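# Move the wooden block from the bench onto the cart

## Task

Lift the wooden block from the bench and lay it flat on the cart's floor at the handle end, next to the profiles. The drop flap must stay open, and anything already in place must still be in place at the finish. At the end, release the block and pull away so that both grippers are empty and clear of the cart and the robot touches nothing. The robot must stay upright and level; a fall or a lean fails the job.

## Robot and tools

ROBOT. A Rainbow Robotics RB-Y1: a wheeled base with two driven wheels and two rear casters, a folding torso (leg with ankle, knee and hip, then a chest that can yaw), a head with pan and tilt, and two seven-joint arms, each ending in a parallel gripper. The base cannot slide sideways. It is 0.58 m wide, extends 0.10 m in front of the wheel axle and 0.57 m behind it, and sweeps a 0.58 m radius when spinning in place. Each wrist has a camera housing that juts out sideways and can strike objects.

FRAMES. All positions are metres. Base frame: origin on the floor between the drive wheels, x ahead, y to the left, z up. The chest, left_hand and right_hand readouts are in this frame. A hand point is the spot between its two finger pads; the fingers extend along the hand's -z axis and close along its x axis. Odometry frame is where the base frame was when the scene began; base_odometry counts wheel rotation only (slip looks like travel), heading in rad, left positive, within -3.142 to 3.142.

move. One call carries one action plus optional "cameras" (list of head_camera, left_wrist_camera, right_wrist_camera, or all; [] for none) and "blocking" (true/omitted waits for everything to settle; false returns in about 0.5 s while motion continues). Valid actions: "base" and/or "joints", optionally with "min_time_s" or "contact_limits"; or "target" alone or with "min_time_s"; or "contact_limits" alone. An empty call just reports state and pictures.
- base: a single velocity command, not a destination: {"x_m_s", "turn_rad_s", "for_s"}. x_m_s is forward speed in m/s (negative reverses), magnitude 0.005 to 0.4 or 0. turn_rad_s is yaw rate in rad/s, positive turns left, magnitude 0.02 to 1.509 or 0. for_s is duration, 0.1 to 5 s. Omitted speeds are 0. It ramps at 0.4 m/s² (turning 0.5 rad/s²) and coasts to a halt afterwards, up to 1 s (3.1 s for turns). Distance is roughly speed times for_s. If |x_m_s| + 0.27·|turn_rad_s| exceeds 0.4, both are scaled down together.
- joints: a map from joint name to an absolute target. Angles in rad; grippers (left_gripper_m, right_gripper_m) are the pad gap in m, 0 to 0.1. Torso: torso_squat_rad 0..1.2 (bigger lowers the chest), torso_shift_rad -0.3..0.6 (positive pushes hips forward), torso_pitch_rad -0.2..1.4 (positive leans forward), torso_yaw_rad -1.5..1.5 (left positive; raise both arms outward by at least 0.2 rad first). Combined torso rules: squat+shift ≤ 1.52; squat−shift+pitch ≤ 1.57; shift+0.5·pitch−0.4·squat ≤ 0.7; shift+0.3·pitch−0.5·squat ≤ 0.39. Arms: shoulder_pitch ±2.356 (negative raises forward), left_shoulder_roll 0..3.141 and right_shoulder_roll -3.141..0 (away from the body), shoulder_yaw ±2.094, elbow -2.617..0.01 (negative bends), forearm_roll ±3.141, wrist_pitch -1.57..1.919, hand_roll ±2.705. Head: head_pan_rad ±0.523 (left positive), head_tilt_rad -0.35..1.57 (positive looks down).
- target: an absolute hand pose in the base frame for one side: {"side": "left"|"right", "x", "y", "z" (m, -3 to 3), "quat_wxyz" (4 numbers, same convention as the printed hand lines)}. It is converted once into arm joint angles, so the hand follows a curve; break long or twisting moves into short steps. It cannot be sent while another move is running.
- min_time_s: 0.1 to 8 s, the slowest any arm/head/torso motion of this action may be.
- contact_limits: per gripper current cap in mA, 200 to 672.5 (start value 672.5); it persists and scales grip force.
To hold the block, command an opening at least 0.005 m narrower than the block.

wait {"seconds": 0..10, "cameras"}: lets time run and reports state. stop {"cameras"}: brakes all running motions. zoom_image {"camera", "region": [x0, y0, x1, y1]} in pixels from the top-left, at most 504×504; head images are 896×504, wrist images 644×364. read_manual {"section": "licences"} returns only licence text. finished_scene {"scene": n} ends the scene irreversibly; confirm success before calling it.

RESULTS. "move" reads done or the worst status. base_status, joint_status, left_hand_status, right_hand_status: done, moving, off_target (stopped away from target, maybe still pushing), reached (within 10 mm and 2°), short (with the remaining error), refused (with reason; nothing moved and later calls in that reply are skipped), stopped, not_followed (collision check withheld an arm), contact_stop (torso hit or overloaded), time_out, limit_stop_at_<name> (self-collision guard or limit), torque_fault, limit_stop_at_motor_heat. A contact_stop or time_out halts that whole torso or arm group. on_its_own lists uncommanded behaviour. lidar_m: 12 distances in 30° sectors, first straight ahead then counter-clockwise, seeing only at 0.23 m height. motor_effort: wheel effort in percent, peak in brackets; large effort at rest means the base is pushing something. wheel_motors_off = 1 means the wheels are disabled for about 2 s. Joint and external torques, wrist force/torque (uncalibrated, offset) and motor temperatures are also reported. The "pictures" line gives image order.

CAUTIONS. Never let the arms bang or squeeze each other, including fingers and camera housings; a firm press ends the scene. Keep contact torques under the joint load limits (shoulders 65.8, elbow 33.8, wrist joints 23.5 N m) or everything freezes 10 s. Motors overheat from long holds or stretched arms (warning at 65 °C, brake at 80 °C). The base keeps driving into furniture; stalled wheels cut out. Heavy loads held far forward, or sharp stops while driving forward, can topple the robot. Set the block down gently rather than dropping it, and do not release it while it is still moving. Loose objects may get an occasional nudge. Thinking time lets the simulation advance.

Each tool is called after "Call:" by a JSON object that holds its "op" and its "data".

## Session

Call:
{"op": "move", "data": {}}

Scene clock: 0.00 s.
Joint torques (N m): no reading
External joint torques (N m): no reading
Motor temperatures (°C): left_arm=[31 28 32 36 35 33 38] | right_arm=[34 31 32 30 36 36 34]
Wrist force (N): no reading
Wrist torque (N m): no reading
Wrist force, peak (N): no reading
base_odometry: x=+0.000 y=+0.000 heading=+0.000
lidar_m: 0.65 0.68 1.56 4.82 1.63 1.14 1.08 1.13 1.47 3.50 0.97 0.70
base_status: not commanded
joint_positions: torso_squat_rad=+0.350 torso_shift_rad=+0.000 torso_pitch_rad=+0.000 torso_yaw_rad=+0.000 left_shoulder_pitch_rad=+0.049 left_shoulder_roll_rad=+0.015 left_shoulder_yaw_rad=+0.041 left_elbow_rad=-0.149 left_forearm_roll_rad=+0.010 left_wrist_pitch_rad=-0.019 left_hand_roll_rad=+0.045 left_gripper_m=+0.099 right_shoulder_pitch_rad=-0.033 right_shoulder_roll_rad=-0.038 right_shoulder_yaw_rad=+0.024 right_elbow_rad=-0.125 right_forearm_roll_rad=-0.047 right_wrist_pitch_rad=+0.032 right_hand_roll_rad=-0.022 right_gripper_m=+0.099 head_pan_rad=+0.000 head_tilt_rad=+0.400
joint_status: not commanded
wheel_motors_off: 0
motor_effort: left_wheel=+0 right_wheel=+0
chest: x=-0.2280 y=+0.0001 z=+1.2475 quat_wxyz=(+1.000, +0.000, +0.000, +0.000) (m; base frame)
left_hand: x=-0.1861 y=+0.2354 z=+0.5638 quat_wxyz=(+0.997, +0.009, -0.062, +0.055) (m; base frame)
right_hand: x=-0.1506 y=-0.2464 z=+0.5666 quat_wxyz=(+0.998, -0.015, -0.063, -0.016) (m; base frame)
pictures: head_camera, left_wrist_camera, right_wrist_camera

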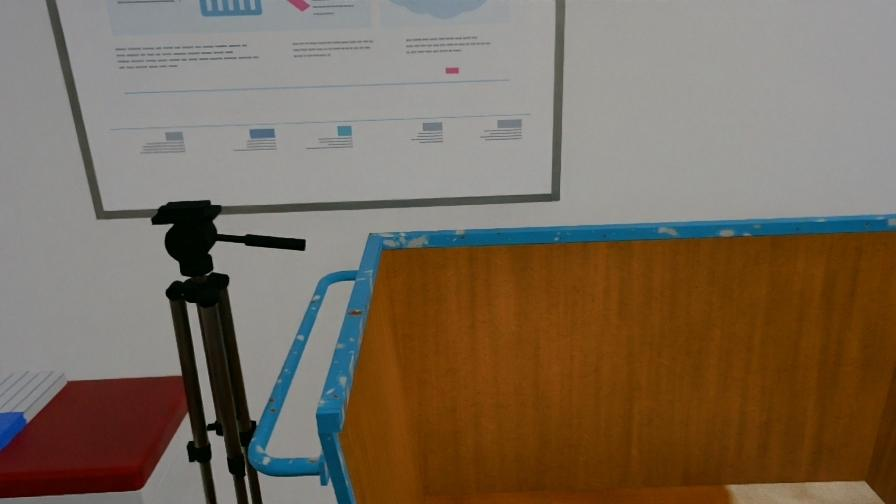

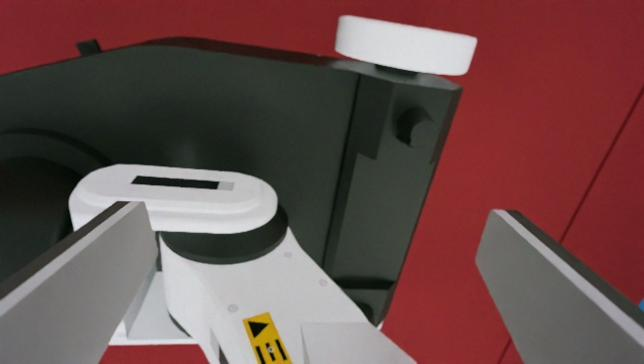

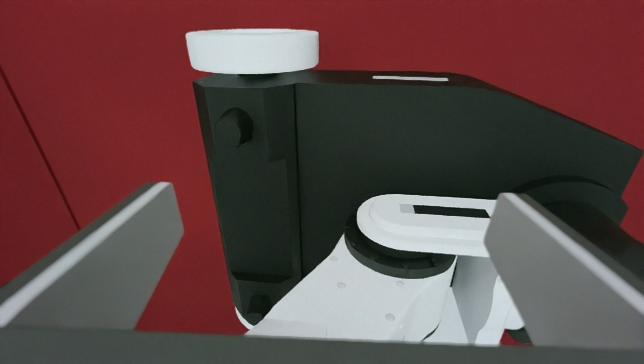

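Call:
{"op": "move", "data": {"joints": {"head_pan_rad":0.5,"head_tilt_rad":0.7}, "cameras": ["head_camera"]}}

Call:
{"op": "move", "data": {"joints": {"head_pan_rad":0.0,"head_tilt_rad":0.9}, "cameras": ["head_camera"]}}

Call:
{"op": "move", "data": {"joints": {"head_pan_rad":-0.5,"head_tilt_rad":0.6}, "cameras": ["head_camera"]}}

Scene clock: 2.70 s.
Joint torques (N m): left_arm=[-0.59 -0.2 0.53 0.09 -0.11 -0.59 -0.01] | right_arm=[-2.38 -0.64 -0.33 0 -0.15 -0.27 -0.05]
External joint torques (N m): left_arm=[0.04 -0.86 0.49 0.07 -0.11 -0.24 0] | right_arm=[-0.13 0.85 -0.28 0.31 -0.19 0.02 -0.05]
Motor temperatures (°C): left_arm=[31 28 32 36 35 33 38] | right_arm=[34 31 32 30 36 36 34]
Wrist force (N): left_arm=[0.0 1.3 -7.4] | right_arm=[-2.0 1.1 -5.3]
Wrist torque (N m): left_arm=[-0.28 0.09 0.11] | right_arm=[-0.13 -0.12 -0.11]
Wrist force, peak (N): left_arm=[-0.2 1.9 -8.4] | right_arm=[-2.1 1.2 -5.5]
move: done
base_odometry: x=+0.000 y=+0.000 heading=+0.000
lidar_m: 0.65 0.69 1.55 4.82 1.63 1.14 1.07 1.12 1.47 3.51 0.98 0.70
base_status: not commanded
joint_positions: torso_squat_rad=+0.350 torso_shift_rad=+0.000 torso_pitch_rad=+0.000 torso_yaw_rad=+0.000 left_shoulder_pitch_rad=+0.049 left_shoulder_roll_rad=+0.015 left_shoulder_yaw_rad=+0.041 left_elbow_rad=-0.149 left_forearm_roll_rad=+0.010 left_wrist_pitch_rad=-0.019 left_hand_roll_rad=+0.045 left_gripper_m=+0.099 right_shoulder_pitch_rad=-0.033 right_shoulder_roll_rad=-0.038 right_shoulder_yaw_rad=+0.024 right_elbow_rad=-0.125 right_forearm_roll_rad=-0.047 right_wrist_pitch_rad=+0.032 right_hand_roll_rad=-0.022 right_gripper_m=+0.099 head_pan_rad=+0.500 head_tilt_rad=+0.700
joint_status: all done
wheel_motors_off: 0
motor_effort: left_wheel=+0(1) right_wheel=+0(2)
chest: x=-0.2280 y=+0.0001 z=+1.2475 quat_wxyz=(+1.000, +0.000, +0.000, +0.000) (m; base frame)
left_hand: x=-0.1861 y=+0.2354 z=+0.5638 quat_wxyz=(+0.997, +0.009, -0.062, +0.055) (m; base frame)
right_hand: x=-0.1506 y=-0.2464 z=+0.5666 quat_wxyz=(+0.998, -0.015, -0.063, -0.016) (m; base frame)
pictures: head_camera
camera_calibration:
head_camera: T_world_to_cam=[[0.478026, -0.877781, -0.0314978, 0.143225], [-0.53863, -0.264626, -0.799906, 1.09862], [0.693807, 0.399341, -0.599298, 0.955485], [0, 0, 0, 1]] pos_world=[-0.139639, 0.034878, 1.45592]

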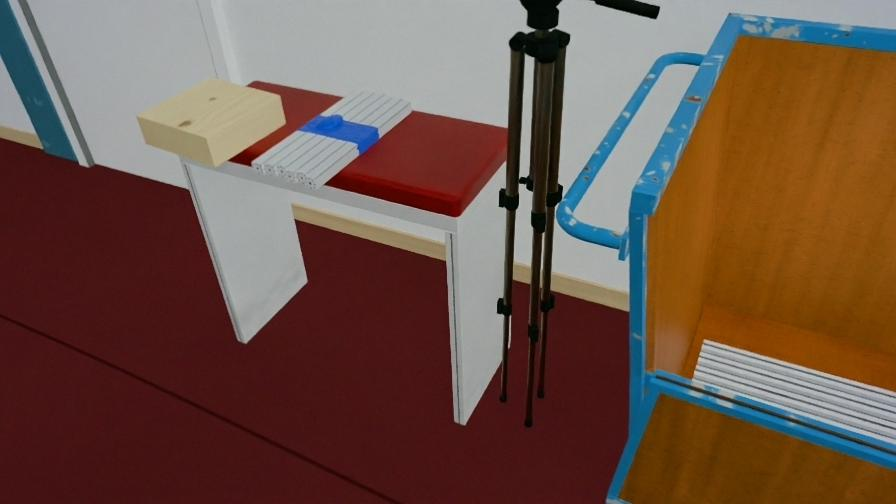

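Scene clock: 3.70 s.
Joint torques (N m): left_arm=[-0.89 -0.06 0.75 0.23 -0.09 -0.63 -0.03] | right_arm=[-2.45 -1 -0.95 0 -0.19 -0.09 -0.05]
External joint torques (N m): left_arm=[-0.26 -0.73 0.71 0.22 -0.09 -0.28 -0.02] | right_arm=[-0.19 0.5 -0.9 0.31 -0.23 0.2 -0.06]
Motor temperatures (°C): left_arm=[31 28 32 36 35 33 38] | right_arm=[34 31 32 30 36 36 34]
Wrist force (N): left_arm=[0.0 1.7 -8.5] | right_arm=[-1.6 0.7 -5.2]
Wrist torque (N m): left_arm=[-0.34 0.14 0.13] | right_arm=[-0.06 -0.05 -0.06]
Wrist force, peak (N): left_arm=[0.0 1.7 -8.5] | right_arm=[-1.6 1.5 -5.6]
move: done
base_odometry: x=+0.000 y=+0.000 heading=+0.000
lidar_m: 0.65 0.67 1.55 4.83 1.62 1.11 1.07 1.12 1.49 3.49 0.99 0.70
base_status: not commanded
joint_positions: torso_squat_rad=+0.350 torso_shift_rad=+0.000 torso_pitch_rad=+0.000 torso_yaw_rad=+0.000 left_shoulder_pitch_rad=+0.049 left_shoulder_roll_rad=+0.015 left_shoulder_yaw_rad=+0.041 left_elbow_rad=-0.149 left_forearm_roll_rad=+0.010 left_wrist_pitch_rad=-0.019 left_hand_roll_rad=+0.045 left_gripper_m=+0.099 right_shoulder_pitch_rad=-0.033 right_shoulder_roll_rad=-0.038 right_shoulder_yaw_rad=+0.024 right_elbow_rad=-0.125 right_forearm_roll_rad=-0.047 right_wrist_pitch_rad=+0.032 right_hand_roll_rad=-0.022 right_gripper_m=+0.099 head_pan_rad=+0.000 head_tilt_rad=+0.900
joint_status: all done
wheel_motors_off: 0
motor_effort: left_wheel=+0(1) right_wheel=+0(2)
chest: x=-0.2280 y=+0.0001 z=+1.2475 quat_wxyz=(+1.000, +0.000, +0.000, +0.000) (m; base frame)
left_hand: x=-0.1861 y=+0.2354 z=+0.5638 quat_wxyz=(+0.997, +0.009, -0.062, +0.055) (m; base frame)
right_hand: x=-0.1506 y=-0.2464 z=+0.5666 quat_wxyz=(+0.998, -0.015, -0.063, -0.016) (m; base frame)
pictures: head_camera
camera_calibration:
head_camera: T_world_to_cam=[[-0.00752545, -0.999504, -0.0305734, 0.0419166], [-0.746479, 0.0259588, -0.664902, 0.860292], [0.665366, 0.0178187, -0.746305, 1.16253], [0, 0, 0, 1]] pos_world=[-0.131004, -0.00115113, 1.44089]

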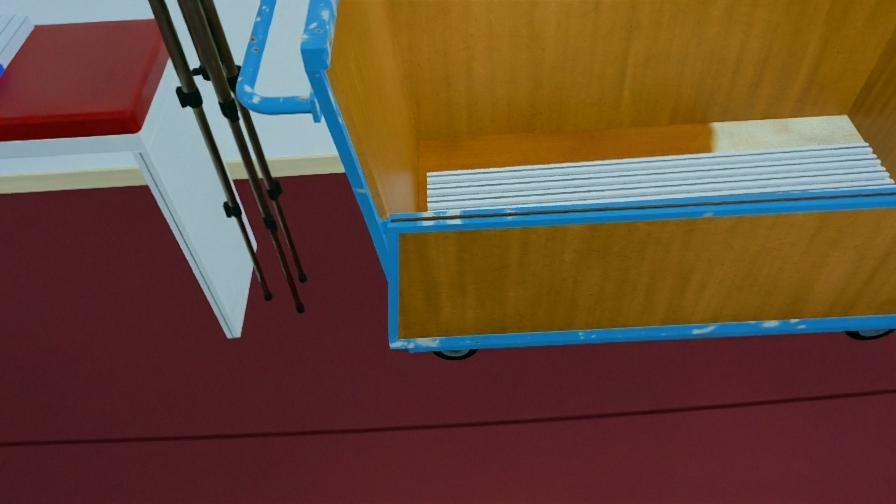

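Scene clock: 4.70 s.
Joint torques (N m): left_arm=[-1.11 -0.08 0.71 0.15 0.01 -0.58 -0.02] | right_arm=[-2.16 -0.94 -0.56 0.18 -0.04 -0.26 0.02]
External joint torques (N m): left_arm=[-0.48 -0.75 0.67 0.14 0.01 -0.23 -0.01] | right_arm=[0.09 0.55 -0.51 0.49 -0.08 0.04 0.01]
Motor temperatures (°C): left_arm=[31 28 32 36 35 33 38] | right_arm=[34 31 32 30 36 36 34]
Wrist force (N): left_arm=[-0.1 1.5 -7.7] | right_arm=[-1.7 1.2 -4.7]
Wrist torque (N m): left_arm=[-0.33 0.12 0.08] | right_arm=[-0.08 -0.06 -0.08]
Wrist force, peak (N): left_arm=[0.3 1.8 -8.5] | right_arm=[-2.0 1.0 -5.6]
move: done
base_odometry: x=+0.000 y=+0.000 heading=+0.000
lidar_m: 0.65 0.69 1.57 4.82 1.62 1.13 1.08 1.12 1.47 3.51 0.99 0.69
base_status: not commanded
joint_positions: torso_squat_rad=+0.350 torso_shift_rad=+0.000 torso_pitch_rad=+0.000 torso_yaw_rad=+0.000 left_shoulder_pitch_rad=+0.049 left_shoulder_roll_rad=+0.015 left_shoulder_yaw_rad=+0.041 left_elbow_rad=-0.149 left_forearm_roll_rad=+0.010 left_wrist_pitch_rad=-0.019 left_hand_roll_rad=+0.045 left_gripper_m=+0.099 right_shoulder_pitch_rad=-0.033 right_shoulder_roll_rad=-0.038 right_shoulder_yaw_rad=+0.024 right_elbow_rad=-0.125 right_forearm_roll_rad=-0.047 right_wrist_pitch_rad=+0.032 right_hand_roll_rad=-0.022 right_gripper_m=+0.099 head_pan_rad=-0.500 head_tilt_rad=+0.600
joint_status: all done
wheel_motors_off: 0
motor_effort: left_wheel=+1(1) right_wheel=+1(2)
chest: x=-0.2280 y=+0.0001 z=+1.2475 quat_wxyz=(+1.000, +0.000, +0.000, +0.000) (m; base frame)
left_hand: x=-0.1861 y=+0.2354 z=+0.5638 quat_wxyz=(+0.997, +0.009, -0.062, +0.055) (m; base frame)
right_hand: x=-0.1506 y=-0.2464 z=+0.5666 quat_wxyz=(+0.998, -0.015, -0.063, -0.016) (m; base frame)
pictures: head_camera
camera_calibration:
head_camera: T_world_to_cam=[[-0.477517, -0.87806, -0.0314197, -0.053747], [-0.440952, 0.270428, -0.855821, 1.19955], [0.75996, -0.394815, -0.516316, 0.849156], [0, 0, 0, 1]] pos_world=[-0.142045, -0.0363253, 1.46335]

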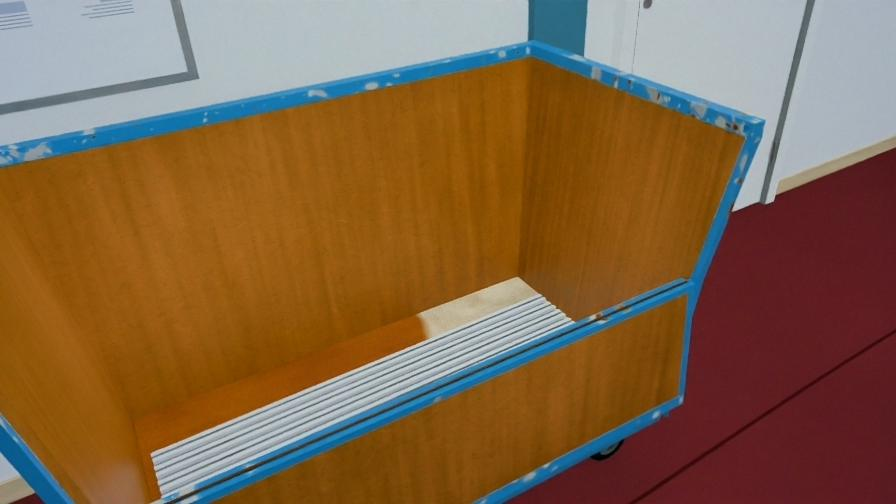

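Call:
{"op": "move", "data": {"base": {"turn_rad_s":0.8,"for_s":1.964}, "joints": {"head_pan_rad":0,"head_tilt_rad":0.6}, "cameras": ["head_camera"]}}

Call:
{"op": "move", "data": {"base": {"x_m_s":0.4,"for_s":3.0}, "joints": {"head_pan_rad":-0.5}, "cameras": ["head_camera"]}}

Call:
{"op": "move", "data": {"base": {"turn_rad_s":-0.8,"for_s":1.964}, "joints": {"head_pan_rad":0}, "cameras": ["head_camera"]}}

Scene clock: 21.50 s.
Joint torques (N m): left_arm=[-0.77 -0.08 0.75 0.13 -0.15 -0.64 0.03] | right_arm=[-2.04 -0.54 -0.69 0.03 -0.09 -0.3 -0.01]
External joint torques (N m): left_arm=[-0.14 -0.75 0.71 0.11 -0.15 -0.28 0.04] | right_arm=[0.21 0.95 -0.64 0.34 -0.13 -0.01 -0.01]
Motor temperatures (°C): left_arm=[31 28 32 36 35 33 38] | right_arm=[34 31 32 30 36 36 34]
Wrist force (N): left_arm=[0.0 0.6 -7.3] | right_arm=[-2.1 0.9 -4.6]
Wrist torque (N m): left_arm=[-0.24 0.14 0.10] | right_arm=[-0.13 -0.10 -0.08]
Wrist force, peak (N): left_arm=[-0.5 1.5 -8.4] | right_arm=[-2.3 1.4 -5.3]
move: done
base_odometry: x=+0.000 y=+0.000 heading=+1.573
lidar_m: 5.04 1.60 1.13 1.07 1.10 1.46 3.65 0.98 0.70 0.67 1.02 1.57
base_status: done (sent for 1.97 of 1.97 s)
joint_positions: torso_squat_rad=+0.350 torso_shift_rad=+0.000 torso_pitch_rad=+0.000 torso_yaw_rad=+0.000 left_shoulder_pitch_rad=+0.049 left_shoulder_roll_rad=+0.015 left_shoulder_yaw_rad=+0.041 left_elbow_rad=-0.149 left_forearm_roll_rad=+0.010 left_wrist_pitch_rad=-0.019 left_hand_roll_rad=+0.045 left_gripper_m=+0.099 right_shoulder_pitch_rad=-0.033 right_shoulder_roll_rad=-0.038 right_shoulder_yaw_rad=+0.024 right_elbow_rad=-0.125 right_forearm_roll_rad=-0.047 right_wrist_pitch_rad=+0.032 right_hand_roll_rad=-0.022 right_gripper_m=+0.099 head_pan_rad=+0.000 head_tilt_rad=+0.600
joint_status: all done
wheel_motors_off: 0
motor_effort: left_wheel=+6(40) right_wheel=+19(44)
chest: x=-0.2280 y=+0.0001 z=+1.2475 quat_wxyz=(+1.000, +0.000, +0.000, +0.000) (m; base frame)
left_hand: x=-0.1861 y=+0.2354 z=+0.5639 quat_wxyz=(+0.997, +0.009, -0.062, +0.055) (m; base frame)
right_hand: x=-0.1506 y=-0.2464 z=+0.5666 quat_wxyz=(+0.998, -0.015, -0.063, -0.016) (m; base frame)
pictures: head_camera
camera_calibration:
head_camera: T_world_to_cam=[[0.00184585, -0.999504, -0.031436, 0.0449957], [-0.516616, 0.025963, -0.855823, 1.184], [0.856215, 0.0178201, -0.516312, 0.868927], [0, 0, 0, 1]] pos_world=[-0.132398, -0.00125112, 1.46335]

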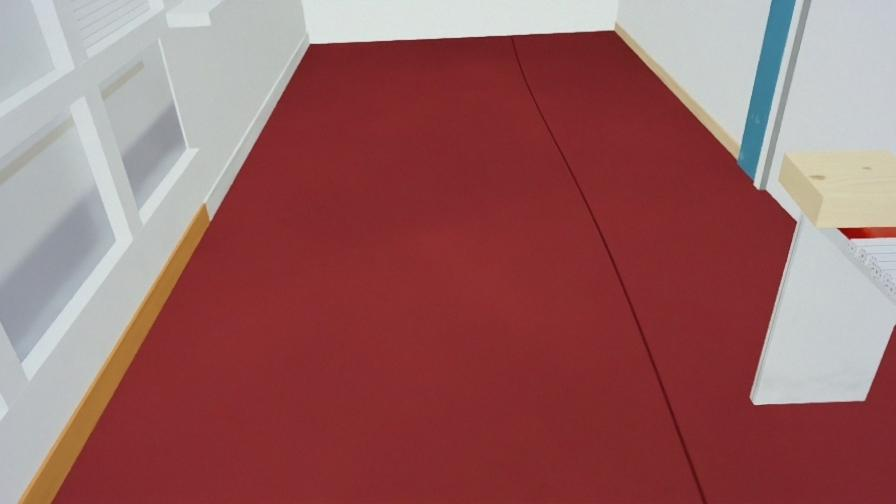

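Scene clock: 25.83 s.
Joint torques (N m): left_arm=[-0.89 -0.49 0.9 0.15 0 -0.56 -0.07] | right_arm=[-2 -0.65 -0.57 0.23 -0.08 -0.31 -0.06]
External joint torques (N m): left_arm=[-0.26 -1.16 0.86 0.13 0 -0.21 -0.06] | right_arm=[0.25 0.85 -0.52 0.54 -0.12 -0.02 -0.07]
Motor temperatures (°C): left_arm=[31 28 32 36 35 33 38] | right_arm=[34 31 32 30 36 36 34]
Wrist force (N): left_arm=[-0.2 1.4 -7.2] | right_arm=[-1.6 0.9 -5.2]
Wrist torque (N m): left_arm=[-0.32 0.09 0.05] | right_arm=[-0.09 -0.05 -0.06]
Wrist force, peak (N): left_arm=[-0.7 0.9 -8.4] | right_arm=[-1.7 1.5 -5.5]
move: done
base_odometry: x=-0.003 y=+1.200 heading=+1.574
lidar_m: 4.42 1.68 1.18 1.12 1.16 1.53 3.81 1.24 1.02 0.83 1.48 1.94
base_status: done (sent for 3 of 3 s)
joint_positions: torso_squat_rad=+0.350 torso_shift_rad=+0.000 torso_pitch_rad=+0.000 torso_yaw_rad=+0.000 left_shoulder_pitch_rad=+0.049 left_shoulder_roll_rad=+0.015 left_shoulder_yaw_rad=+0.041 left_elbow_rad=-0.149 left_forearm_roll_rad=+0.010 left_wrist_pitch_rad=-0.019 left_hand_roll_rad=+0.045 left_gripper_m=+0.099 right_shoulder_pitch_rad=-0.033 right_shoulder_roll_rad=-0.038 right_shoulder_yaw_rad=+0.024 right_elbow_rad=-0.125 right_forearm_roll_rad=-0.047 right_wrist_pitch_rad=+0.032 right_hand_roll_rad=-0.022 right_gripper_m=+0.099 head_pan_rad=-0.500 head_tilt_rad=+0.600
joint_status: all done
wheel_motors_off: 0
motor_effort: left_wheel=+18(49) right_wheel=-15(48)
chest: x=-0.2280 y=+0.0001 z=+1.2475 quat_wxyz=(+1.000, +0.000, +0.000, +0.000) (m; base frame)
left_hand: x=-0.1861 y=+0.2354 z=+0.5639 quat_wxyz=(+0.997, +0.009, -0.062, +0.055) (m; base frame)
right_hand: x=-0.1505 y=-0.2464 z=+0.5666 quat_wxyz=(+0.998, -0.015, -0.062, -0.016) (m; base frame)
pictures: head_camera
camera_calibration:
head_camera: T_world_to_cam=[[-0.477539, -0.878047, -0.0314522, -0.0536542], [-0.440997, 0.270497, -0.855776, 1.19952], [0.75992, -0.394796, -0.516389, 0.849182], [0, 0, 0, 1]] pos_world=[-0.141945, -0.0363251, 1.46335]

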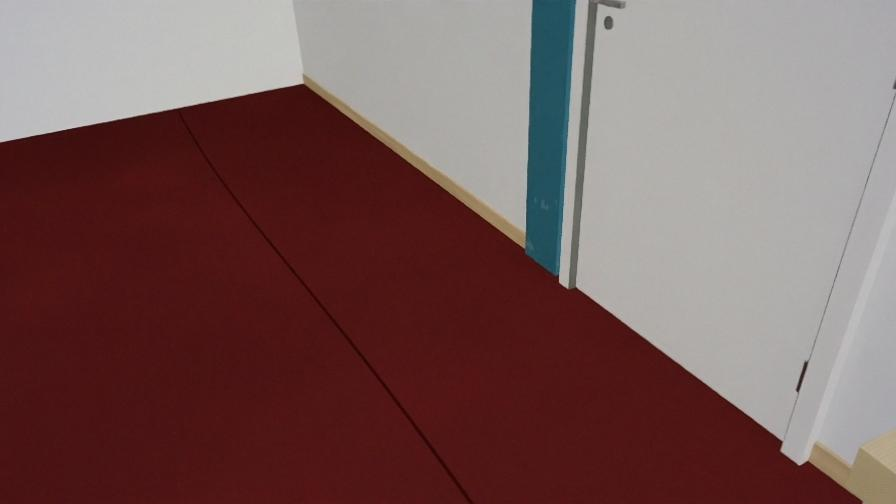

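Scene clock: 29.73 s.
Joint torques (N m): left_arm=[-0.68 -0.19 0.81 0.01 -0.02 -0.66 0.02] | right_arm=[-1.67 -1.11 -0.64 0.04 -0.14 -0.27 0.09]
External joint torques (N m): left_arm=[-0.05 -0.85 0.77 -0.01 -0.02 -0.3 0.03] | right_arm=[0.58 0.38 -0.59 0.35 -0.18 0.02 0.09]
Motor temperatures (°C): left_arm=[31 28 32 36 35 33 38] | right_arm=[34 31 32 30 36 36 34]
Wrist force (N): left_arm=[0.2 1.5 -7.4] | right_arm=[-2.0 1.1 -5.2]
Wrist torque (N m): left_arm=[-0.33 0.14 0.12] | right_arm=[-0.14 -0.09 -0.09]
Wrist force, peak (N): left_arm=[-0.7 1.3 -8.6] | right_arm=[-1.7 0.7 -5.6]
move: done
base_odometry: x=-0.004 y=+1.200 heading=+0.002
lidar_m: 0.82 1.48 1.92 4.42 1.68 1.19 1.12 1.17 1.53 3.67 1.22 1.03
base_status: done (sent for 1.97 of 1.97 s)
joint_positions: torso_squat_rad=+0.350 torso_shift_rad=+0.000 torso_pitch_rad=+0.000 torso_yaw_rad=+0.000 left_shoulder_pitch_rad=+0.049 left_shoulder_roll_rad=+0.015 left_shoulder_yaw_rad=+0.041 left_elbow_rad=-0.149 left_forearm_roll_rad=+0.010 left_wrist_pitch_rad=-0.019 left_hand_roll_rad=+0.045 left_gripper_m=+0.099 right_shoulder_pitch_rad=-0.033 right_shoulder_roll_rad=-0.038 right_shoulder_yaw_rad=+0.024 right_elbow_rad=-0.125 right_forearm_roll_rad=-0.047 right_wrist_pitch_rad=+0.032 right_hand_roll_rad=-0.022 right_gripper_m=+0.099 head_pan_rad=+0.000 head_tilt_rad=+0.600
joint_status: all done
wheel_motors_off: 0
motor_effort: left_wheel=+22(47) right_wheel=+2(50)
chest: x=-0.2280 y=+0.0001 z=+1.2475 quat_wxyz=(+1.000, +0.000, +0.000, +0.000) (m; base frame)
left_hand: x=-0.1861 y=+0.2354 z=+0.5639 quat_wxyz=(+0.997, +0.009, -0.062, +0.055) (m; base frame)
right_hand: x=-0.1505 y=-0.2464 z=+0.5666 quat_wxyz=(+0.998, -0.015, -0.063, -0.016) (m; base frame)
pictures: head_camera
camera_calibration:
head_camera: T_world_to_cam=[[0.00179024, -0.999502, -0.0315174, 0.0451075], [-0.516691, 0.0260598, -0.855776, 1.18397], [0.85617, 0.0178168, -0.516386, 0.868944], [0, 0, 0, 1]] pos_world=[-0.132298, -0.00125082, 1.46335]

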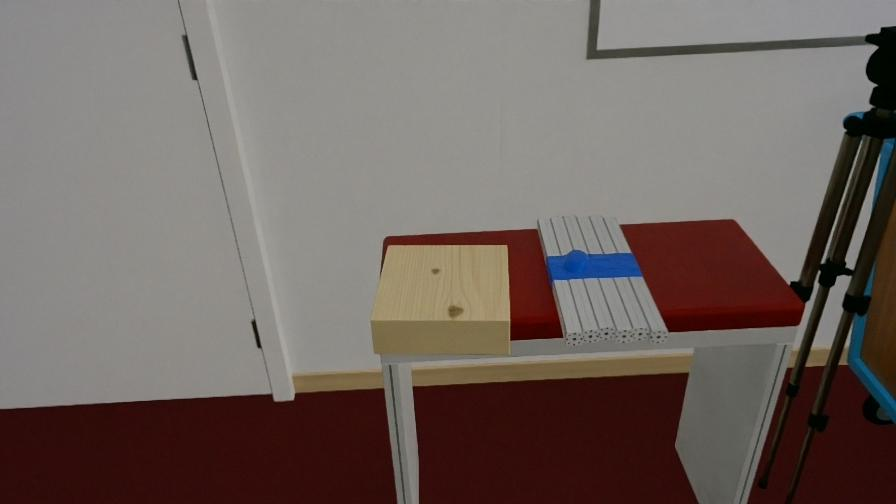

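Call:
{"op": "move", "data": {"base": {"turn_rad_s":-0.8,"for_s":1.964}, "joints": {"head_tilt_rad":0.8,"torso_squat_rad":0.05}, "cameras": []}}

Call:
{"op": "move", "data": {"base": {"x_m_s":0.4,"for_s":2.6}, "cameras": []}}

Call:
{"op": "move", "data": {"base": {"turn_rad_s":0.8,"for_s":1.964}, "cameras": ["head_camera"]}}

Call:
{"op": "move", "data": {"base": {"x_m_s":0.2,"for_s":1.25}, "joints": {"head_tilt_rad":1.0}, "cameras": ["head_camera"]}}

Scene clock: 38.80 s.
Joint torques (N m): left_arm=[-0.69 -0.16 0.86 0.2 -0.02 -0.57 -0.06] | right_arm=[-1.97 -0.93 -0.54 0.08 -0.01 -0.3 -0.03]
External joint torques (N m): left_arm=[-0.06 -0.82 0.82 0.18 -0.03 -0.22 -0.05] | right_arm=[0.29 0.56 -0.49 0.39 -0.04 -0.01 -0.03]
Motor temperatures (°C): left_arm=[31 28 32 36 35 33 38] | right_arm=[34 31 32 30 36 36 34]
Wrist force (N): left_arm=[0.0 1.3 -7.7] | right_arm=[-2.2 0.9 -5.0]
Wrist torque (N m): left_arm=[-0.27 0.16 0.09] | right_arm=[-0.07 -0.10 -0.10]
Wrist force, peak (N): left_arm=[0.4 2.1 -8.3] | right_arm=[-2.3 1.4 -5.4]
move: done
base_odometry: x=-0.004 y=+1.200 heading=-1.571
lidar_m: 3.51 1.22 1.02 0.83 1.47 1.91 4.43 1.74 1.20 1.12 1.14 1.48
base_status: done (sent for 1.97 of 1.97 s)
joint_positions: torso_squat_rad=+0.050 torso_shift_rad=+0.000 torso_pitch_rad=+0.000 torso_yaw_rad=+0.000 left_shoulder_pitch_rad=+0.049 left_shoulder_roll_rad=+0.015 left_shoulder_yaw_rad=+0.041 left_elbow_rad=-0.149 left_forearm_roll_rad=+0.010 left_wrist_pitch_rad=-0.019 left_hand_roll_rad=+0.045 left_gripper_m=+0.099 right_shoulder_pitch_rad=-0.033 right_shoulder_roll_rad=-0.038 right_shoulder_yaw_rad=+0.024 right_elbow_rad=-0.125 right_forearm_roll_rad=-0.047 right_wrist_pitch_rad=+0.032 right_hand_roll_rad=-0.022 right_gripper_m=+0.099 head_pan_rad=+0.000 head_tilt_rad=+0.800
joint_status: all done
wheel_motors_off: 0
motor_effort: left_wheel=+24(44) right_wheel=+7(14)
chest: x=-0.2280 y=+0.0001 z=+1.2891 quat_wxyz=(+1.000, +0.000, +0.000, +0.000) (m; base frame)
left_hand: x=-0.1862 y=+0.2354 z=+0.6054 quat_wxyz=(+0.997, +0.009, -0.062, +0.055) (m; base frame)
right_hand: x=-0.1505 y=-0.2464 z=+0.6082 quat_wxyz=(+0.998, -0.015, -0.063, -0.016) (m; base frame)
pictures: none
No camera images: "cameras" was empty.

Scene clock: 42.73 s.
Joint torques (N m): left_arm=[-0.36 -0.25 0.73 0.07 -0.15 -0.71 -0.01] | right_arm=[-1.88 -1.04 -0.79 0.27 -0.12 -0.13 -0.01]
External joint torques (N m): left_arm=[0.27 -0.91 0.68 0.05 -0.15 -0.35 0] | right_arm=[0.37 0.45 -0.74 0.58 -0.16 0.16 -0.02]
Motor temperatures (°C): left_arm=[31 28 32 36 35 33 38] | right_arm=[34 31 32 30 36 36 34]
Wrist force (N): left_arm=[0.1 1.0 -8.2] | right_arm=[-1.5 1.2 -4.7]
Wrist torque (N m): left_arm=[-0.26 0.16 0.12] | right_arm=[-0.12 -0.02 -0.10]
Wrist force, peak (N): left_arm=[0.1 1.9 -8.6] | right_arm=[-1.7 1.2 -5.6]
move: done
base_odometry: x=-0.005 y=+0.160 heading=-1.571
lidar_m: 3.32 1.04 0.72 0.68 0.98 1.44 4.74 1.62 1.14 1.06 1.07 1.40
base_status: done (sent for 2.6 of 2.6 s)
joint_positions: torso_squat_rad=+0.050 torso_shift_rad=+0.000 torso_pitch_rad=+0.000 torso_yaw_rad=+0.000 left_shoulder_pitch_rad=+0.049 left_shoulder_roll_rad=+0.015 left_shoulder_yaw_rad=+0.041 left_elbow_rad=-0.149 left_forearm_roll_rad=+0.010 left_wrist_pitch_rad=-0.019 left_hand_roll_rad=+0.045 left_gripper_m=+0.099 right_shoulder_pitch_rad=-0.033 right_shoulder_roll_rad=-0.038 right_shoulder_yaw_rad=+0.024 right_elbow_rad=-0.125 right_forearm_roll_rad=-0.047 right_wrist_pitch_rad=+0.032 right_hand_roll_rad=-0.022 right_gripper_m=+0.099 head_pan_rad=+0.000 head_tilt_rad=+0.800
joint_status: not commanded
wheel_motors_off: 0
motor_effort: left_wheel=+2(47) right_wheel=-2(53)
chest: x=-0.2280 y=+0.0001 z=+1.2891 quat_wxyz=(+1.000, +0.000, +0.000, +0.000) (m; base frame)
left_hand: x=-0.1860 y=+0.2354 z=+0.6054 quat_wxyz=(+0.997, +0.009, -0.062, +0.055) (m; base frame)
right_hand: x=-0.1505 y=-0.2464 z=+0.6082 quat_wxyz=(+0.998, -0.015, -0.063, -0.016) (m; base frame)
pictures: none
No camera images: "cameras" was empty.

Scene clock: 46.63 s.
Joint torques (N m): left_arm=[-0.47 -0.37 0.72 0.03 -0.11 -0.59 -0.19] | right_arm=[-2.02 -1.04 -0.62 0.1 -0.17 -0.27 0.03]
External joint torques (N m): left_arm=[0.16 -1.04 0.68 0.02 -0.11 -0.24 -0.18] | right_arm=[0.24 0.44 -0.57 0.41 -0.21 0.02 0.03]
Motor temperatures (°C): left_arm=[31 28 32 36 35 33 38] | right_arm=[34 31 32 30 36 36 34]
Wrist force (N): left_arm=[-0.3 0.7 -7.4] | right_arm=[-1.6 1.3 -4.7]
Wrist torque (N m): left_arm=[-0.19 0.12 0.09] | right_arm=[-0.11 -0.04 -0.07]
Wrist force, peak (N): left_arm=[-0.1 1.5 -8.2] | right_arm=[-1.9 1.2 -5.4]
move: done
base_odometry: x=-0.005 y=+0.160 heading=+0.002
lidar_m: 0.68 0.98 1.45 4.92 1.58 1.11 1.04 1.08 1.43 3.43 1.03 0.73
base_status: done (sent for 1.97 of 1.97 s)
joint_positions: torso_squat_rad=+0.050 torso_shift_rad=+0.000 torso_pitch_rad=+0.000 torso_yaw_rad=+0.000 left_shoulder_pitch_rad=+0.049 left_shoulder_roll_rad=+0.015 left_shoulder_yaw_rad=+0.041 left_elbow_rad=-0.149 left_forearm_roll_rad=+0.010 left_wrist_pitch_rad=-0.019 left_hand_roll_rad=+0.045 left_gripper_m=+0.099 right_shoulder_pitch_rad=-0.033 right_shoulder_roll_rad=-0.038 right_shoulder_yaw_rad=+0.024 right_elbow_rad=-0.125 right_forearm_roll_rad=-0.047 right_wrist_pitch_rad=+0.032 right_hand_roll_rad=-0.022 right_gripper_m=+0.099 head_pan_rad=+0.000 head_tilt_rad=+0.800
joint_status: not commanded
wheel_motors_off: 0
motor_effort: left_wheel=+7(49) right_wheel=+19(46)
chest: x=-0.2280 y=+0.0001 z=+1.2891 quat_wxyz=(+1.000, +0.000, +0.000, +0.000) (m; base frame)
left_hand: x=-0.1861 y=+0.2354 z=+0.6054 quat_wxyz=(+0.997, +0.009, -0.062, +0.055) (m; base frame)
right_hand: x=-0.1505 y=-0.2464 z=+0.6082 quat_wxyz=(+0.998, -0.015, -0.063, -0.016) (m; base frame)
pictures: head_camera
camera_calibration:
head_camera: T_world_to_cam=[[-0.00450802, -0.999502, -0.031246, 0.0447175], [-0.676396, 0.0260617, -0.736077, 1.0084], [0.736524, 0.0178164, -0.676176, 1.10377], [0, 0, 0, 1]] pos_world=[-0.130674, -0.00125081, 1.49001]

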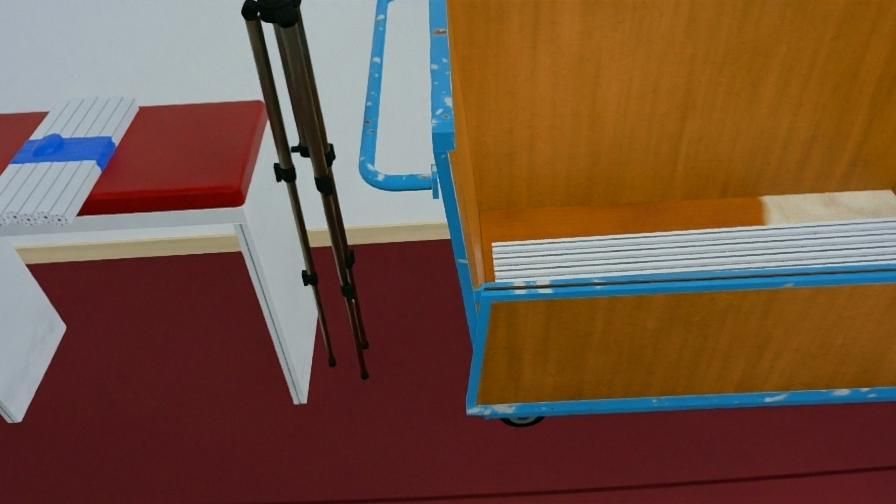

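Scene clock: 48.73 s.
Joint torques (N m): left_arm=[-0.63 -0.18 0.87 0.05 -0.07 -0.64 -0.04] | right_arm=[-2 -0.71 -0.71 0.15 -0.08 -0.19 0.06]
External joint torques (N m): left_arm=[-0.01 -0.85 0.83 0.03 -0.08 -0.29 -0.03] | right_arm=[0.25 0.79 -0.66 0.46 -0.12 0.1 0.05]
Motor temperatures (°C): left_arm=[31 28 32 36 35 33 38] | right_arm=[34 31 32 30 36 36 34]
Wrist force (N): left_arm=[0.3 1.6 -7.5] | right_arm=[-2.0 0.9 -4.8]
Wrist torque (N m): left_arm=[-0.32 0.15 0.11] | right_arm=[-0.09 -0.09 -0.09]
Wrist force, peak (N): left_arm=[0.1 1.2 -8.4] | right_arm=[-1.6 1.2 -5.5]
move: done
base_odometry: x=+0.248 y=+0.161 heading=+0.003
lidar_m: 0.43 0.75 1.32 4.09 1.97 1.36 1.30 1.35 1.78 4.27 0.64 0.46
base_status: done (sent for 1.27 of 1.27 s)
joint_positions: torso_squat_rad=+0.050 torso_shift_rad=+0.000 torso_pitch_rad=+0.000 torso_yaw_rad=+0.000 left_shoulder_pitch_rad=+0.049 left_shoulder_roll_rad=+0.015 left_shoulder_yaw_rad=+0.041 left_elbow_rad=-0.149 left_forearm_roll_rad=+0.010 left_wrist_pitch_rad=-0.019 left_hand_roll_rad=+0.045 left_gripper_m=+0.099 right_shoulder_pitch_rad=-0.033 right_shoulder_roll_rad=-0.038 right_shoulder_yaw_rad=+0.024 right_elbow_rad=-0.125 right_forearm_roll_rad=-0.047 right_wrist_pitch_rad=+0.032 right_hand_roll_rad=-0.022 right_gripper_m=+0.099 head_pan_rad=+0.000 head_tilt_rad=+1.000
joint_status: all done
wheel_motors_off: 0
motor_effort: left_wheel=+15(48) right_wheel=-13(48)
chest: x=-0.2280 y=+0.0001 z=+1.2891 quat_wxyz=(+1.000, +0.000, +0.000, +0.000) (m; base frame)
left_hand: x=-0.1861 y=+0.2354 z=+0.6054 quat_wxyz=(+0.997, +0.009, -0.062, +0.055) (m; base frame)
right_hand: x=-0.1505 y=-0.2464 z=+0.6082 quat_wxyz=(+0.998, -0.015, -0.063, -0.016) (m; base frame)
pictures: head_camera
camera_calibration:
head_camera: T_world_to_cam=[[-0.0106246, -0.999502, -0.0297278, 0.0411954], [-0.809164, 0.0260604, -0.587005, 0.759051], [0.587487, 0.0178179, -0.809037, 1.27089], [0, 0, 0, 1]] pos_world=[-0.131995, -0.00125082, 1.47498]

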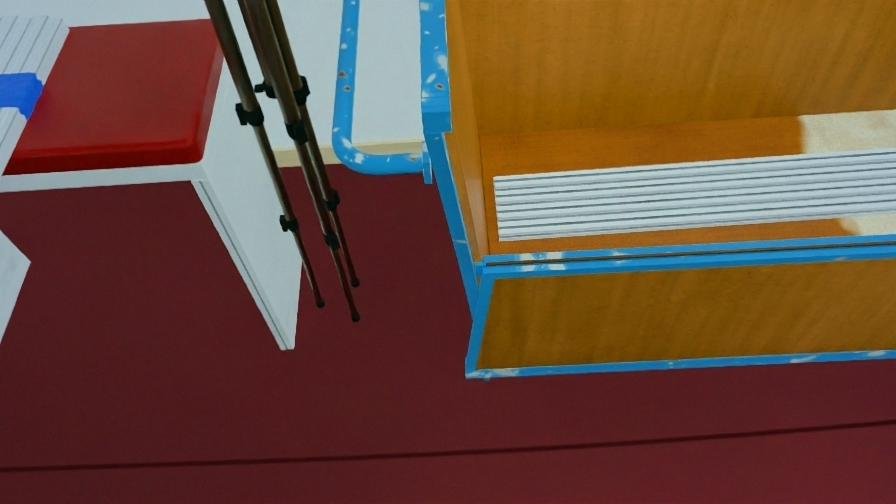

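Call:
{"op": "move", "data": {"base": {"x_m_s":-0.3,"for_s":1.0}, "joints": {"torso_squat_rad":0.05,"torso_shift_rad":0.15,"torso_pitch_rad":0.5,"head_tilt_rad":0.5,"left_gripper_m":0.08,"right_gripper_m":0.08}, "cameras": []}}

Call:
{"op": "move", "data": {"base": {"turn_rad_s":0.8,"for_s":1.963}, "cameras": []}}

Call:
{"op": "move", "data": {"base": {"x_m_s":0.4,"for_s":2.69}, "cameras": []}}

Call:
{"op": "move", "data": {"base": {"turn_rad_s":-0.8,"for_s":1.963}, "cameras": ["head_camera"]}}

Call:
{"op": "move", "data": {"target": {"side":"left","x":0.37,"y":0.17,"z":0.85,"quat_wxyz":[0.995,0,-0.0998,0]}, "cameras": []}}

Call:
{"op": "move", "data": {"target": {"side":"right","x":0.37,"y":-0.17,"z":0.85,"quat_wxyz":[0.995,0,-0.0998,0]}}}

Scene clock: 70.53 s.
Joint torques (N m): left_arm=[10.68 -0.42 0.78 5.37 -0.08 0.4 -0.06] | right_arm=[11.07 -0.19 -0.79 5.3 -0.11 0.76 -0.12]
External joint torques (N m): left_arm=[-1.99 -1.23 0.62 0.18 -0.08 -0.23 -0.08] | right_arm=[0.11 0.99 -0.57 0.69 -0.03 0.11 -0.11]
Motor temperatures (°C): left_arm=[31 28 32 36 35 33 38] | right_arm=[34 31 32 30 36 36 34]
Wrist force (N): left_arm=[2.7 1.0 -6.9] | right_arm=[1.5 1.3 -4.7]
Wrist torque (N m): left_arm=[-0.23 0.28 0.09] | right_arm=[-0.08 0.14 -0.08]
Wrist force, peak (N): left_arm=[1.9 0.9 -8.9] | right_arm=[-1.9 1.3 -5.4]
move: done
base_odometry: x=-0.052 y=+0.160 heading=+0.004
lidar_m: 0.72 1.01 1.48 4.86 1.52 1.05 1.00 1.05 1.38 3.29 1.11 0.78
base_status: done (sent for 1 of 1 s)
joint_positions: torso_squat_rad=+0.050 torso_shift_rad=+0.150 torso_pitch_rad=+0.500 torso_yaw_rad=+0.000 left_shoulder_pitch_rad=+0.049 left_shoulder_roll_rad=+0.015 left_shoulder_yaw_rad=+0.041 left_elbow_rad=-0.149 left_forearm_roll_rad=+0.010 left_wrist_pitch_rad=-0.019 left_hand_roll_rad=+0.045 left_gripper_m=+0.080 right_shoulder_pitch_rad=-0.033 right_shoulder_roll_rad=-0.038 right_shoulder_yaw_rad=+0.024 right_elbow_rad=-0.125 right_forearm_roll_rad=-0.047 right_wrist_pitch_rad=+0.032 right_hand_roll_rad=-0.022 right_gripper_m=+0.080 head_pan_rad=+0.000 head_tilt_rad=+0.500
joint_status: all done
wheel_motors_off: 0
motor_effort: left_wheel=+11(54) right_wheel=-15(29)
chest: x=+0.0249 y=+0.0001 z=+1.2433 quat_wxyz=(+0.969, +0.000, +0.247, +0.000) (m; base frame)
left_hand: x=-0.2663 y=+0.2354 z=+0.6234 quat_wxyz=(+0.981, +0.022, +0.187, +0.051) (m; base frame)
right_hand: x=-0.2337 y=-0.2464 z=+0.6087 quat_wxyz=(+0.982, -0.019, +0.186, -0.012) (m; base frame)
pictures: none
No camera images: "cameras" was empty.

Scene clock: 74.43 s.
Joint torques (N m): left_arm=[10.69 0.08 1.01 5.29 -0.1 0.42 0.06] | right_arm=[11.32 -0.72 -1.14 5.43 -0.19 0.74 -0.05]
External joint torques (N m): left_arm=[-1.97 -0.73 0.85 0.09 -0.1 -0.21 0.04] | right_arm=[0.37 0.45 -0.91 0.82 -0.11 0.1 -0.03]
Motor temperatures (°C): left_arm=[31 28 32 36 35 33 38] | right_arm=[34 30 32 30 36 36 34]
Wrist force (N): left_arm=[3.4 0.9 -6.8] | right_arm=[1.4 1.1 -4.7]
Wrist torque (N m): left_arm=[-0.30 0.33 0.04] | right_arm=[-0.08 0.14 -0.08]
Wrist force, peak (N): left_arm=[3.8 0.8 -7.9] | right_arm=[1.8 1.4 -5.2]
move: done
base_odometry: x=-0.052 y=+0.160 heading=+1.577
lidar_m: 4.58 1.50 1.05 1.00 1.04 1.38 3.44 1.12 0.79 0.76 1.02 1.47
base_status: done (sent for 1.97 of 1.97 s)
joint_positions: torso_squat_rad=+0.050 torso_shift_rad=+0.150 torso_pitch_rad=+0.500 torso_yaw_rad=+0.000 left_shoulder_pitch_rad=+0.049 left_shoulder_roll_rad=+0.015 left_shoulder_yaw_rad=+0.041 left_elbow_rad=-0.149 left_forearm_roll_rad=+0.010 left_wrist_pitch_rad=-0.019 left_hand_roll_rad=+0.045 left_gripper_m=+0.080 right_shoulder_pitch_rad=-0.033 right_shoulder_roll_rad=-0.038 right_shoulder_yaw_rad=+0.024 right_elbow_rad=-0.125 right_forearm_roll_rad=-0.047 right_wrist_pitch_rad=+0.032 right_hand_roll_rad=-0.022 right_gripper_m=+0.080 head_pan_rad=+0.000 head_tilt_rad=+0.500
joint_status: not commanded
wheel_motors_off: 0
motor_effort: left_wheel=+3(44) right_wheel=+15(48)
chest: x=+0.0249 y=+0.0001 z=+1.2433 quat_wxyz=(+0.969, +0.000, +0.247, +0.000) (m; base frame)
left_hand: x=-0.2663 y=+0.2354 z=+0.6234 quat_wxyz=(+0.981, +0.022, +0.187, +0.051) (m; base frame)
right_hand: x=-0.2337 y=-0.2464 z=+0.6087 quat_wxyz=(+0.982, -0.019, +0.186, -0.012) (m; base frame)
pictures: none
No camera images: "cameras" was empty.

Scene clock: 78.50 s.
Joint torques (N m): left_arm=[11.52 -0.47 0.73 5.45 -0.15 0.43 -0.06] | right_arm=[11.59 -0.43 -1.31 5.49 -0.07 0.63 -0.09]
External joint torques (N m): left_arm=[-1.15 -1.27 0.57 0.25 -0.15 -0.2 -0.08] | right_arm=[0.63 0.75 -1.08 0.88 0.01 -0.01 -0.07]
Motor temperatures (°C): left_arm=[31 28 32 36 35 33 38] | right_arm=[34 30 32 30 36 36 34]
Wrist force (N): left_arm=[3.6 0.6 -7.9] | right_arm=[1.3 0.6 -4.8]
Wrist torque (N m): left_arm=[-0.22 0.38 0.06] | right_arm=[-0.03 0.08 -0.08]
Wrist force, peak (N): left_arm=[3.9 0.6 -8.0] | right_arm=[1.1 0.7 -5.5]
move: done
base_odometry: x=-0.059 y=+1.240 heading=+1.578
lidar_m: 4.38 1.56 1.09 1.03 1.07 1.44 3.57 1.33 1.13 0.90 1.54 2.03
base_status: done (sent for 2.7 of 2.7 s)
joint_positions: torso_squat_rad=+0.050 torso_shift_rad=+0.150 torso_pitch_rad=+0.500 torso_yaw_rad=+0.000 left_shoulder_pitch_rad=+0.049 left_shoulder_roll_rad=+0.015 left_shoulder_yaw_rad=+0.041 left_elbow_rad=-0.149 left_forearm_roll_rad=+0.010 left_wrist_pitch_rad=-0.019 left_hand_roll_rad=+0.045 left_gripper_m=+0.080 right_shoulder_pitch_rad=-0.033 right_shoulder_roll_rad=-0.038 right_shoulder_yaw_rad=+0.024 right_elbow_rad=-0.125 right_forearm_roll_rad=-0.047 right_wrist_pitch_rad=+0.032 right_hand_roll_rad=-0.022 right_gripper_m=+0.080 head_pan_rad=+0.000 head_tilt_rad=+0.500
joint_status: not commanded
wheel_motors_off: 0
motor_effort: left_wheel=+13(37) right_wheel=-12(47)
chest: x=+0.0249 y=+0.0001 z=+1.2433 quat_wxyz=(+0.969, +0.000, +0.247, +0.000) (m; base frame)
left_hand: x=-0.2662 y=+0.2354 z=+0.6233 quat_wxyz=(+0.981, +0.022, +0.187, +0.051) (m; base frame)
right_hand: x=-0.2336 y=-0.2464 z=+0.6086 quat_wxyz=(+0.982, -0.019, +0.186, -0.012) (m; base frame)
pictures: none
No camera images: "cameras" was empty.

Scene clock: 82.40 s.
Joint torques (N m): left_arm=[11.29 -0.03 0.85 5.47 -0.06 0.31 -0.04] | right_arm=[11.82 -0.82 -0.98 5.52 -0.12 0.6 -0.08]
External joint torques (N m): left_arm=[-1.37 -0.83 0.69 0.28 -0.06 -0.32 -0.06] | right_arm=[0.86 0.36 -0.75 0.91 -0.04 -0.05 -0.06]
Motor temperatures (°C): left_arm=[31 28 32 36 35 33 38] | right_arm=[34 30 32 30 36 36 34]
Wrist force (N): left_arm=[2.9 0.1 -7.0] | right_arm=[1.2 0.8 -4.7]
Wrist torque (N m): left_arm=[-0.16 0.25 0.09] | right_arm=[-0.01 0.10 -0.08]
Wrist force, peak (N): left_arm=[3.6 0.7 -8.2] | right_arm=[1.5 0.8 -5.3]
move: done
base_odometry: x=-0.059 y=+1.240 heading=+0.005
lidar_m: 0.89 1.56 2.03 4.39 1.57 1.11 1.04 1.09 1.43 3.43 1.30 1.10
base_status: done (sent for 1.97 of 1.97 s)
joint_positions: torso_squat_rad=+0.050 torso_shift_rad=+0.150 torso_pitch_rad=+0.500 torso_yaw_rad=+0.000 left_shoulder_pitch_rad=+0.049 left_shoulder_roll_rad=+0.015 left_shoulder_yaw_rad=+0.041 left_elbow_rad=-0.149 left_forearm_roll_rad=+0.010 left_wrist_pitch_rad=-0.019 left_hand_roll_rad=+0.045 left_gripper_m=+0.080 right_shoulder_pitch_rad=-0.033 right_shoulder_roll_rad=-0.038 right_shoulder_yaw_rad=+0.024 right_elbow_rad=-0.125 right_forearm_roll_rad=-0.047 right_wrist_pitch_rad=+0.032 right_hand_roll_rad=-0.022 right_gripper_m=+0.080 head_pan_rad=+0.000 head_tilt_rad=+0.500
joint_status: not commanded
wheel_motors_off: 0
motor_effort: left_wheel=+19(37) right_wheel=-1(43)
chest: x=+0.0249 y=+0.0001 z=+1.2433 quat_wxyz=(+0.969, +0.000, +0.247, +0.000) (m; base frame)
left_hand: x=-0.2662 y=+0.2354 z=+0.6233 quat_wxyz=(+0.981, +0.022, +0.187, +0.051) (m; base frame)
right_hand: x=-0.2336 y=-0.2464 z=+0.6086 quat_wxyz=(+0.982, -0.019, +0.186, -0.012) (m; base frame)
pictures: head_camera
camera_calibration:
head_camera: T_world_to_cam=[[-0.0106281, -0.999501, -0.0297302, 0.0424748], [-0.809164, 0.0260647, -0.587005, 0.991672], [0.587487, 0.0178178, -0.809037, 1.00219], [0, 0, 0, 1]] pos_world=[0.214105, -0.00125081, 1.39418]

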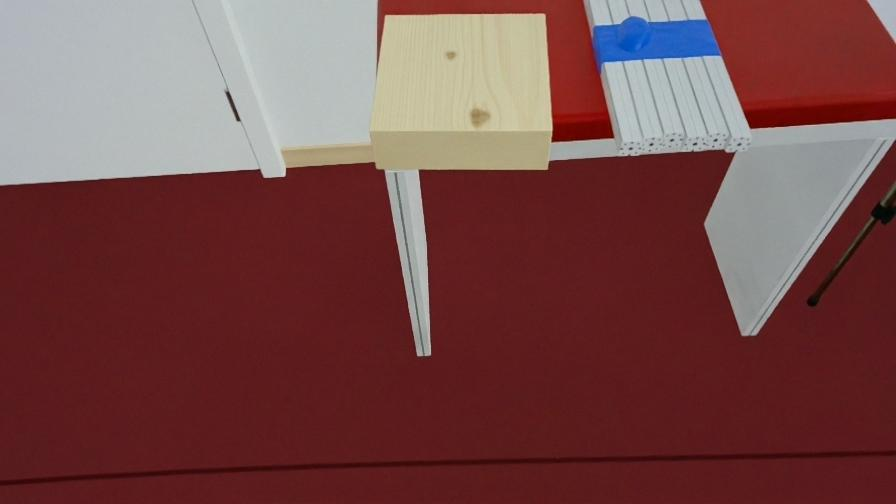

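Scene clock: 84.83 s.
Joint torques (N m): left_arm=[-7.33 -0.76 -0.12 -8.56 -0.22 -0.91 0.19] | right_arm=[11.41 -0.67 -1 5.46 -0.18 0.75 -0.15]
External joint torques (N m): left_arm=[1.68 -0.3 0.22 0.7 -0.18 -0.41 0.2] | right_arm=[0.46 0.51 -0.78 0.85 -0.1 0.11 -0.13]
Motor temperatures (°C): left_arm=[31 28 32 36 35 33 38] | right_arm=[34 30 32 30 36 36 34]
Wrist force (N): left_arm=[-0.4 1.4 -7.5] | right_arm=[1.3 0.9 -4.7]
Wrist torque (N m): left_arm=[-0.33 0.08 0.07] | right_arm=[-0.06 0.12 -0.06]
Wrist force, peak (N): left_arm=[2.5 1.4 -8.7] | right_arm=[1.3 1.1 -5.3]
move: done
base_odometry: x=-0.059 y=+1.240 heading=+0.005
lidar_m: 0.90 1.54 2.03 4.37 1.57 1.10 1.03 1.09 1.44 3.43 1.29 1.12
base_status: not commanded
joint_positions: torso_squat_rad=+0.050 torso_shift_rad=+0.150 torso_pitch_rad=+0.500 torso_yaw_rad=+0.000 left_shoulder_pitch_rad=-0.448 left_shoulder_roll_rad=+0.011 left_shoulder_yaw_rad=-0.013 left_elbow_rad=-1.923 left_forearm_roll_rad=-0.064 left_wrist_pitch_rad=+1.649 left_hand_roll_rad=+0.146 left_gripper_m=+0.080 right_shoulder_pitch_rad=-0.033 right_shoulder_roll_rad=-0.038 right_shoulder_yaw_rad=+0.024 right_elbow_rad=-0.125 right_forearm_roll_rad=-0.047 right_wrist_pitch_rad=+0.032 right_hand_roll_rad=-0.022 right_gripper_m=+0.080 head_pan_rad=+0.000 head_tilt_rad=+0.500
joint_status: all done
wheel_motors_off: 0
motor_effort: left_wheel=+18(22) right_wheel=+0(2)
chest: x=+0.0248 y=+0.0001 z=+1.2433 quat_wxyz=(+0.969, +0.000, +0.247, +0.000) (m; base frame)
left_hand: x=+0.3698 y=+0.1700 z=+0.8507 quat_wxyz=(+0.995, +0.000, -0.101, +0.000) (m; base frame)
left_hand_status: reached (checked arc, planned for 2.1 s): 1 mm and 0.1 deg off.
right_hand: x=-0.2336 y=-0.2464 z=+0.6086 quat_wxyz=(+0.982, -0.019, +0.186, -0.012) (m; base frame)
pictures: none
No camera images: "cameras" was empty.

Scene clock: 87.27 s.
Joint torques (N m): left_arm=[-7.96 -0.93 -0.13 -8.63 -0.16 -0.93 0.15] | right_arm=[-8.51 0.95 -0.87 -9.08 0.4 -0.67 -0.26]
External joint torques (N m): left_arm=[1.06 -0.47 0.21 0.63 -0.12 -0.44 0.17] | right_arm=[-0.11 0.81 -1.18 -0.43 0.12 -0.24 -0.27]
Motor temperatures (°C): left_arm=[31 28 32 36 35 33 38] | right_arm=[34 30 32 30 36 36 34]
Wrist force (N): left_arm=[-1.0 2.0 -7.7] | right_arm=[-1.5 1.0 -4.5]
Wrist torque (N m): left_arm=[-0.38 0.04 0.07] | right_arm=[-0.13 0.01 -0.07]
Wrist force, peak (N): left_arm=[-0.6 1.4 -8.5] | right_arm=[-1.8 1.9 -5.5]
move: done
base_odometry: x=-0.059 y=+1.240 heading=+0.005
lidar_m: 0.90 1.54 2.03 4.39 1.57 1.10 1.03 1.07 1.42 3.43 1.31 1.13
base_status: not commanded
joint_positions: torso_squat_rad=+0.050 torso_shift_rad=+0.150 torso_pitch_rad=+0.500 torso_yaw_rad=+0.000 left_shoulder_pitch_rad=-0.448 left_shoulder_roll_rad=+0.011 left_shoulder_yaw_rad=-0.014 left_elbow_rad=-1.923 left_forearm_roll_rad=-0.064 left_wrist_pitch_rad=+1.649 left_hand_roll_rad=+0.146 left_gripper_m=+0.080 right_shoulder_pitch_rad=-0.449 right_shoulder_roll_rad=-0.010 right_shoulder_yaw_rad=+0.012 right_elbow_rad=-1.920 right_forearm_roll_rad=+0.065 right_wrist_pitch_rad=+1.649 right_hand_roll_rad=-0.144 right_gripper_m=+0.080 head_pan_rad=+0.000 head_tilt_rad=+0.500
joint_status: all done
wheel_motors_off: 0
motor_effort: left_wheel=+18(20) right_wheel=-2(3)
chest: x=+0.0248 y=+0.0001 z=+1.2433 quat_wxyz=(+0.969, +0.000, +0.247, +0.000) (m; base frame)
left_hand: x=+0.3698 y=+0.1700 z=+0.8507 quat_wxyz=(+0.995, +0.000, -0.101, +0.000) (m; base frame)
right_hand: x=+0.3699 y=-0.1700 z=+0.8502 quat_wxyz=(+0.995, +0.000, -0.100, +0.000) (m; base frame)
right_hand_status: reached (checked arc, planned for 2.1 s): 0 mm and 0.0 deg off.
pictures: head_camera, left_wrist_camera, right_wrist_camera
camera_calibration:
head_camera: T_world_to_cam=[[-0.0106246, -0.999502, -0.0297278, 0.0424725], [-0.809164, 0.0260604, -0.587005, 0.99165], [0.587487, 0.0178179, -0.809037, 1.00233], [0, 0, 0, 1]] pos_world=[0.214005, -0.00125082, 1.39428]
left_wrist_camera: T_world_to_cam=[[0.981123, 0.0273165, 0.191444, -0.530866], [-0.0642153, -0.887779, 0.455768, -0.183965], [0.18241, -0.459458, -0.869267, 0.822657], [0, 0, 0, 1]] pos_world=[0.358971, 0.229158, 0.900585]
right_wrist_camera: T_world_to_cam=[[-0.974026, -0.0291467, -0.224552, 0.544985], [-0.138474, 0.861305, 0.488855, -0.190953], [0.17916, 0.507252, -0.842969, 0.808857], [0, 0, 0, 1]] pos_world=[0.359473, -0.229941, 0.897567]

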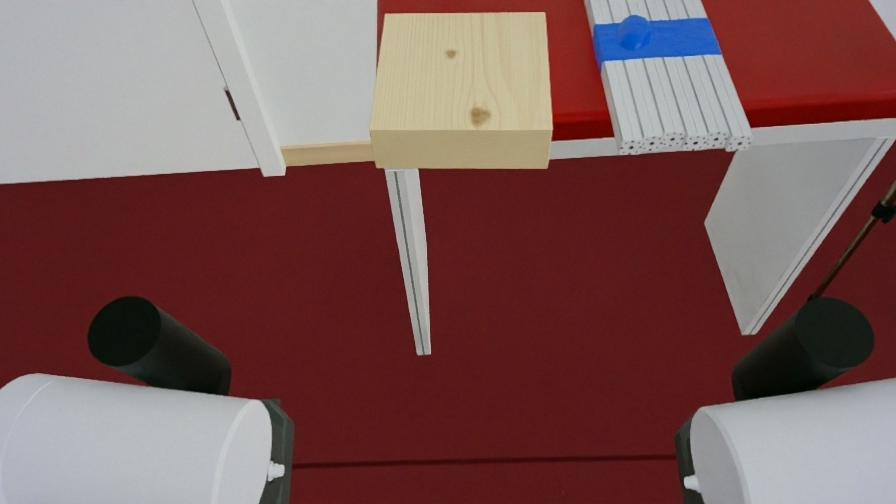

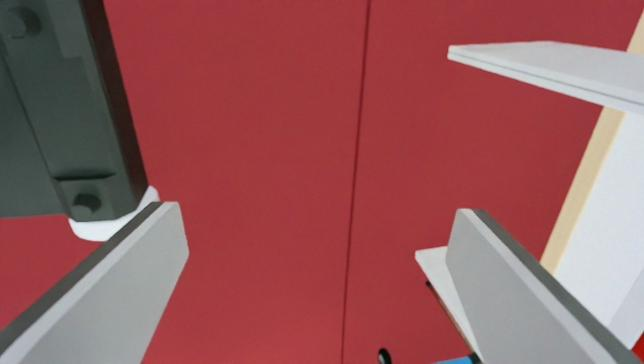

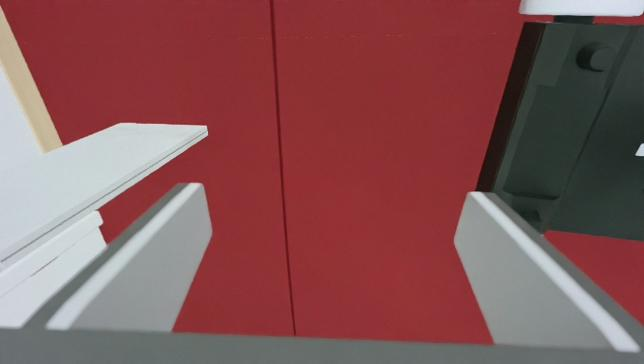

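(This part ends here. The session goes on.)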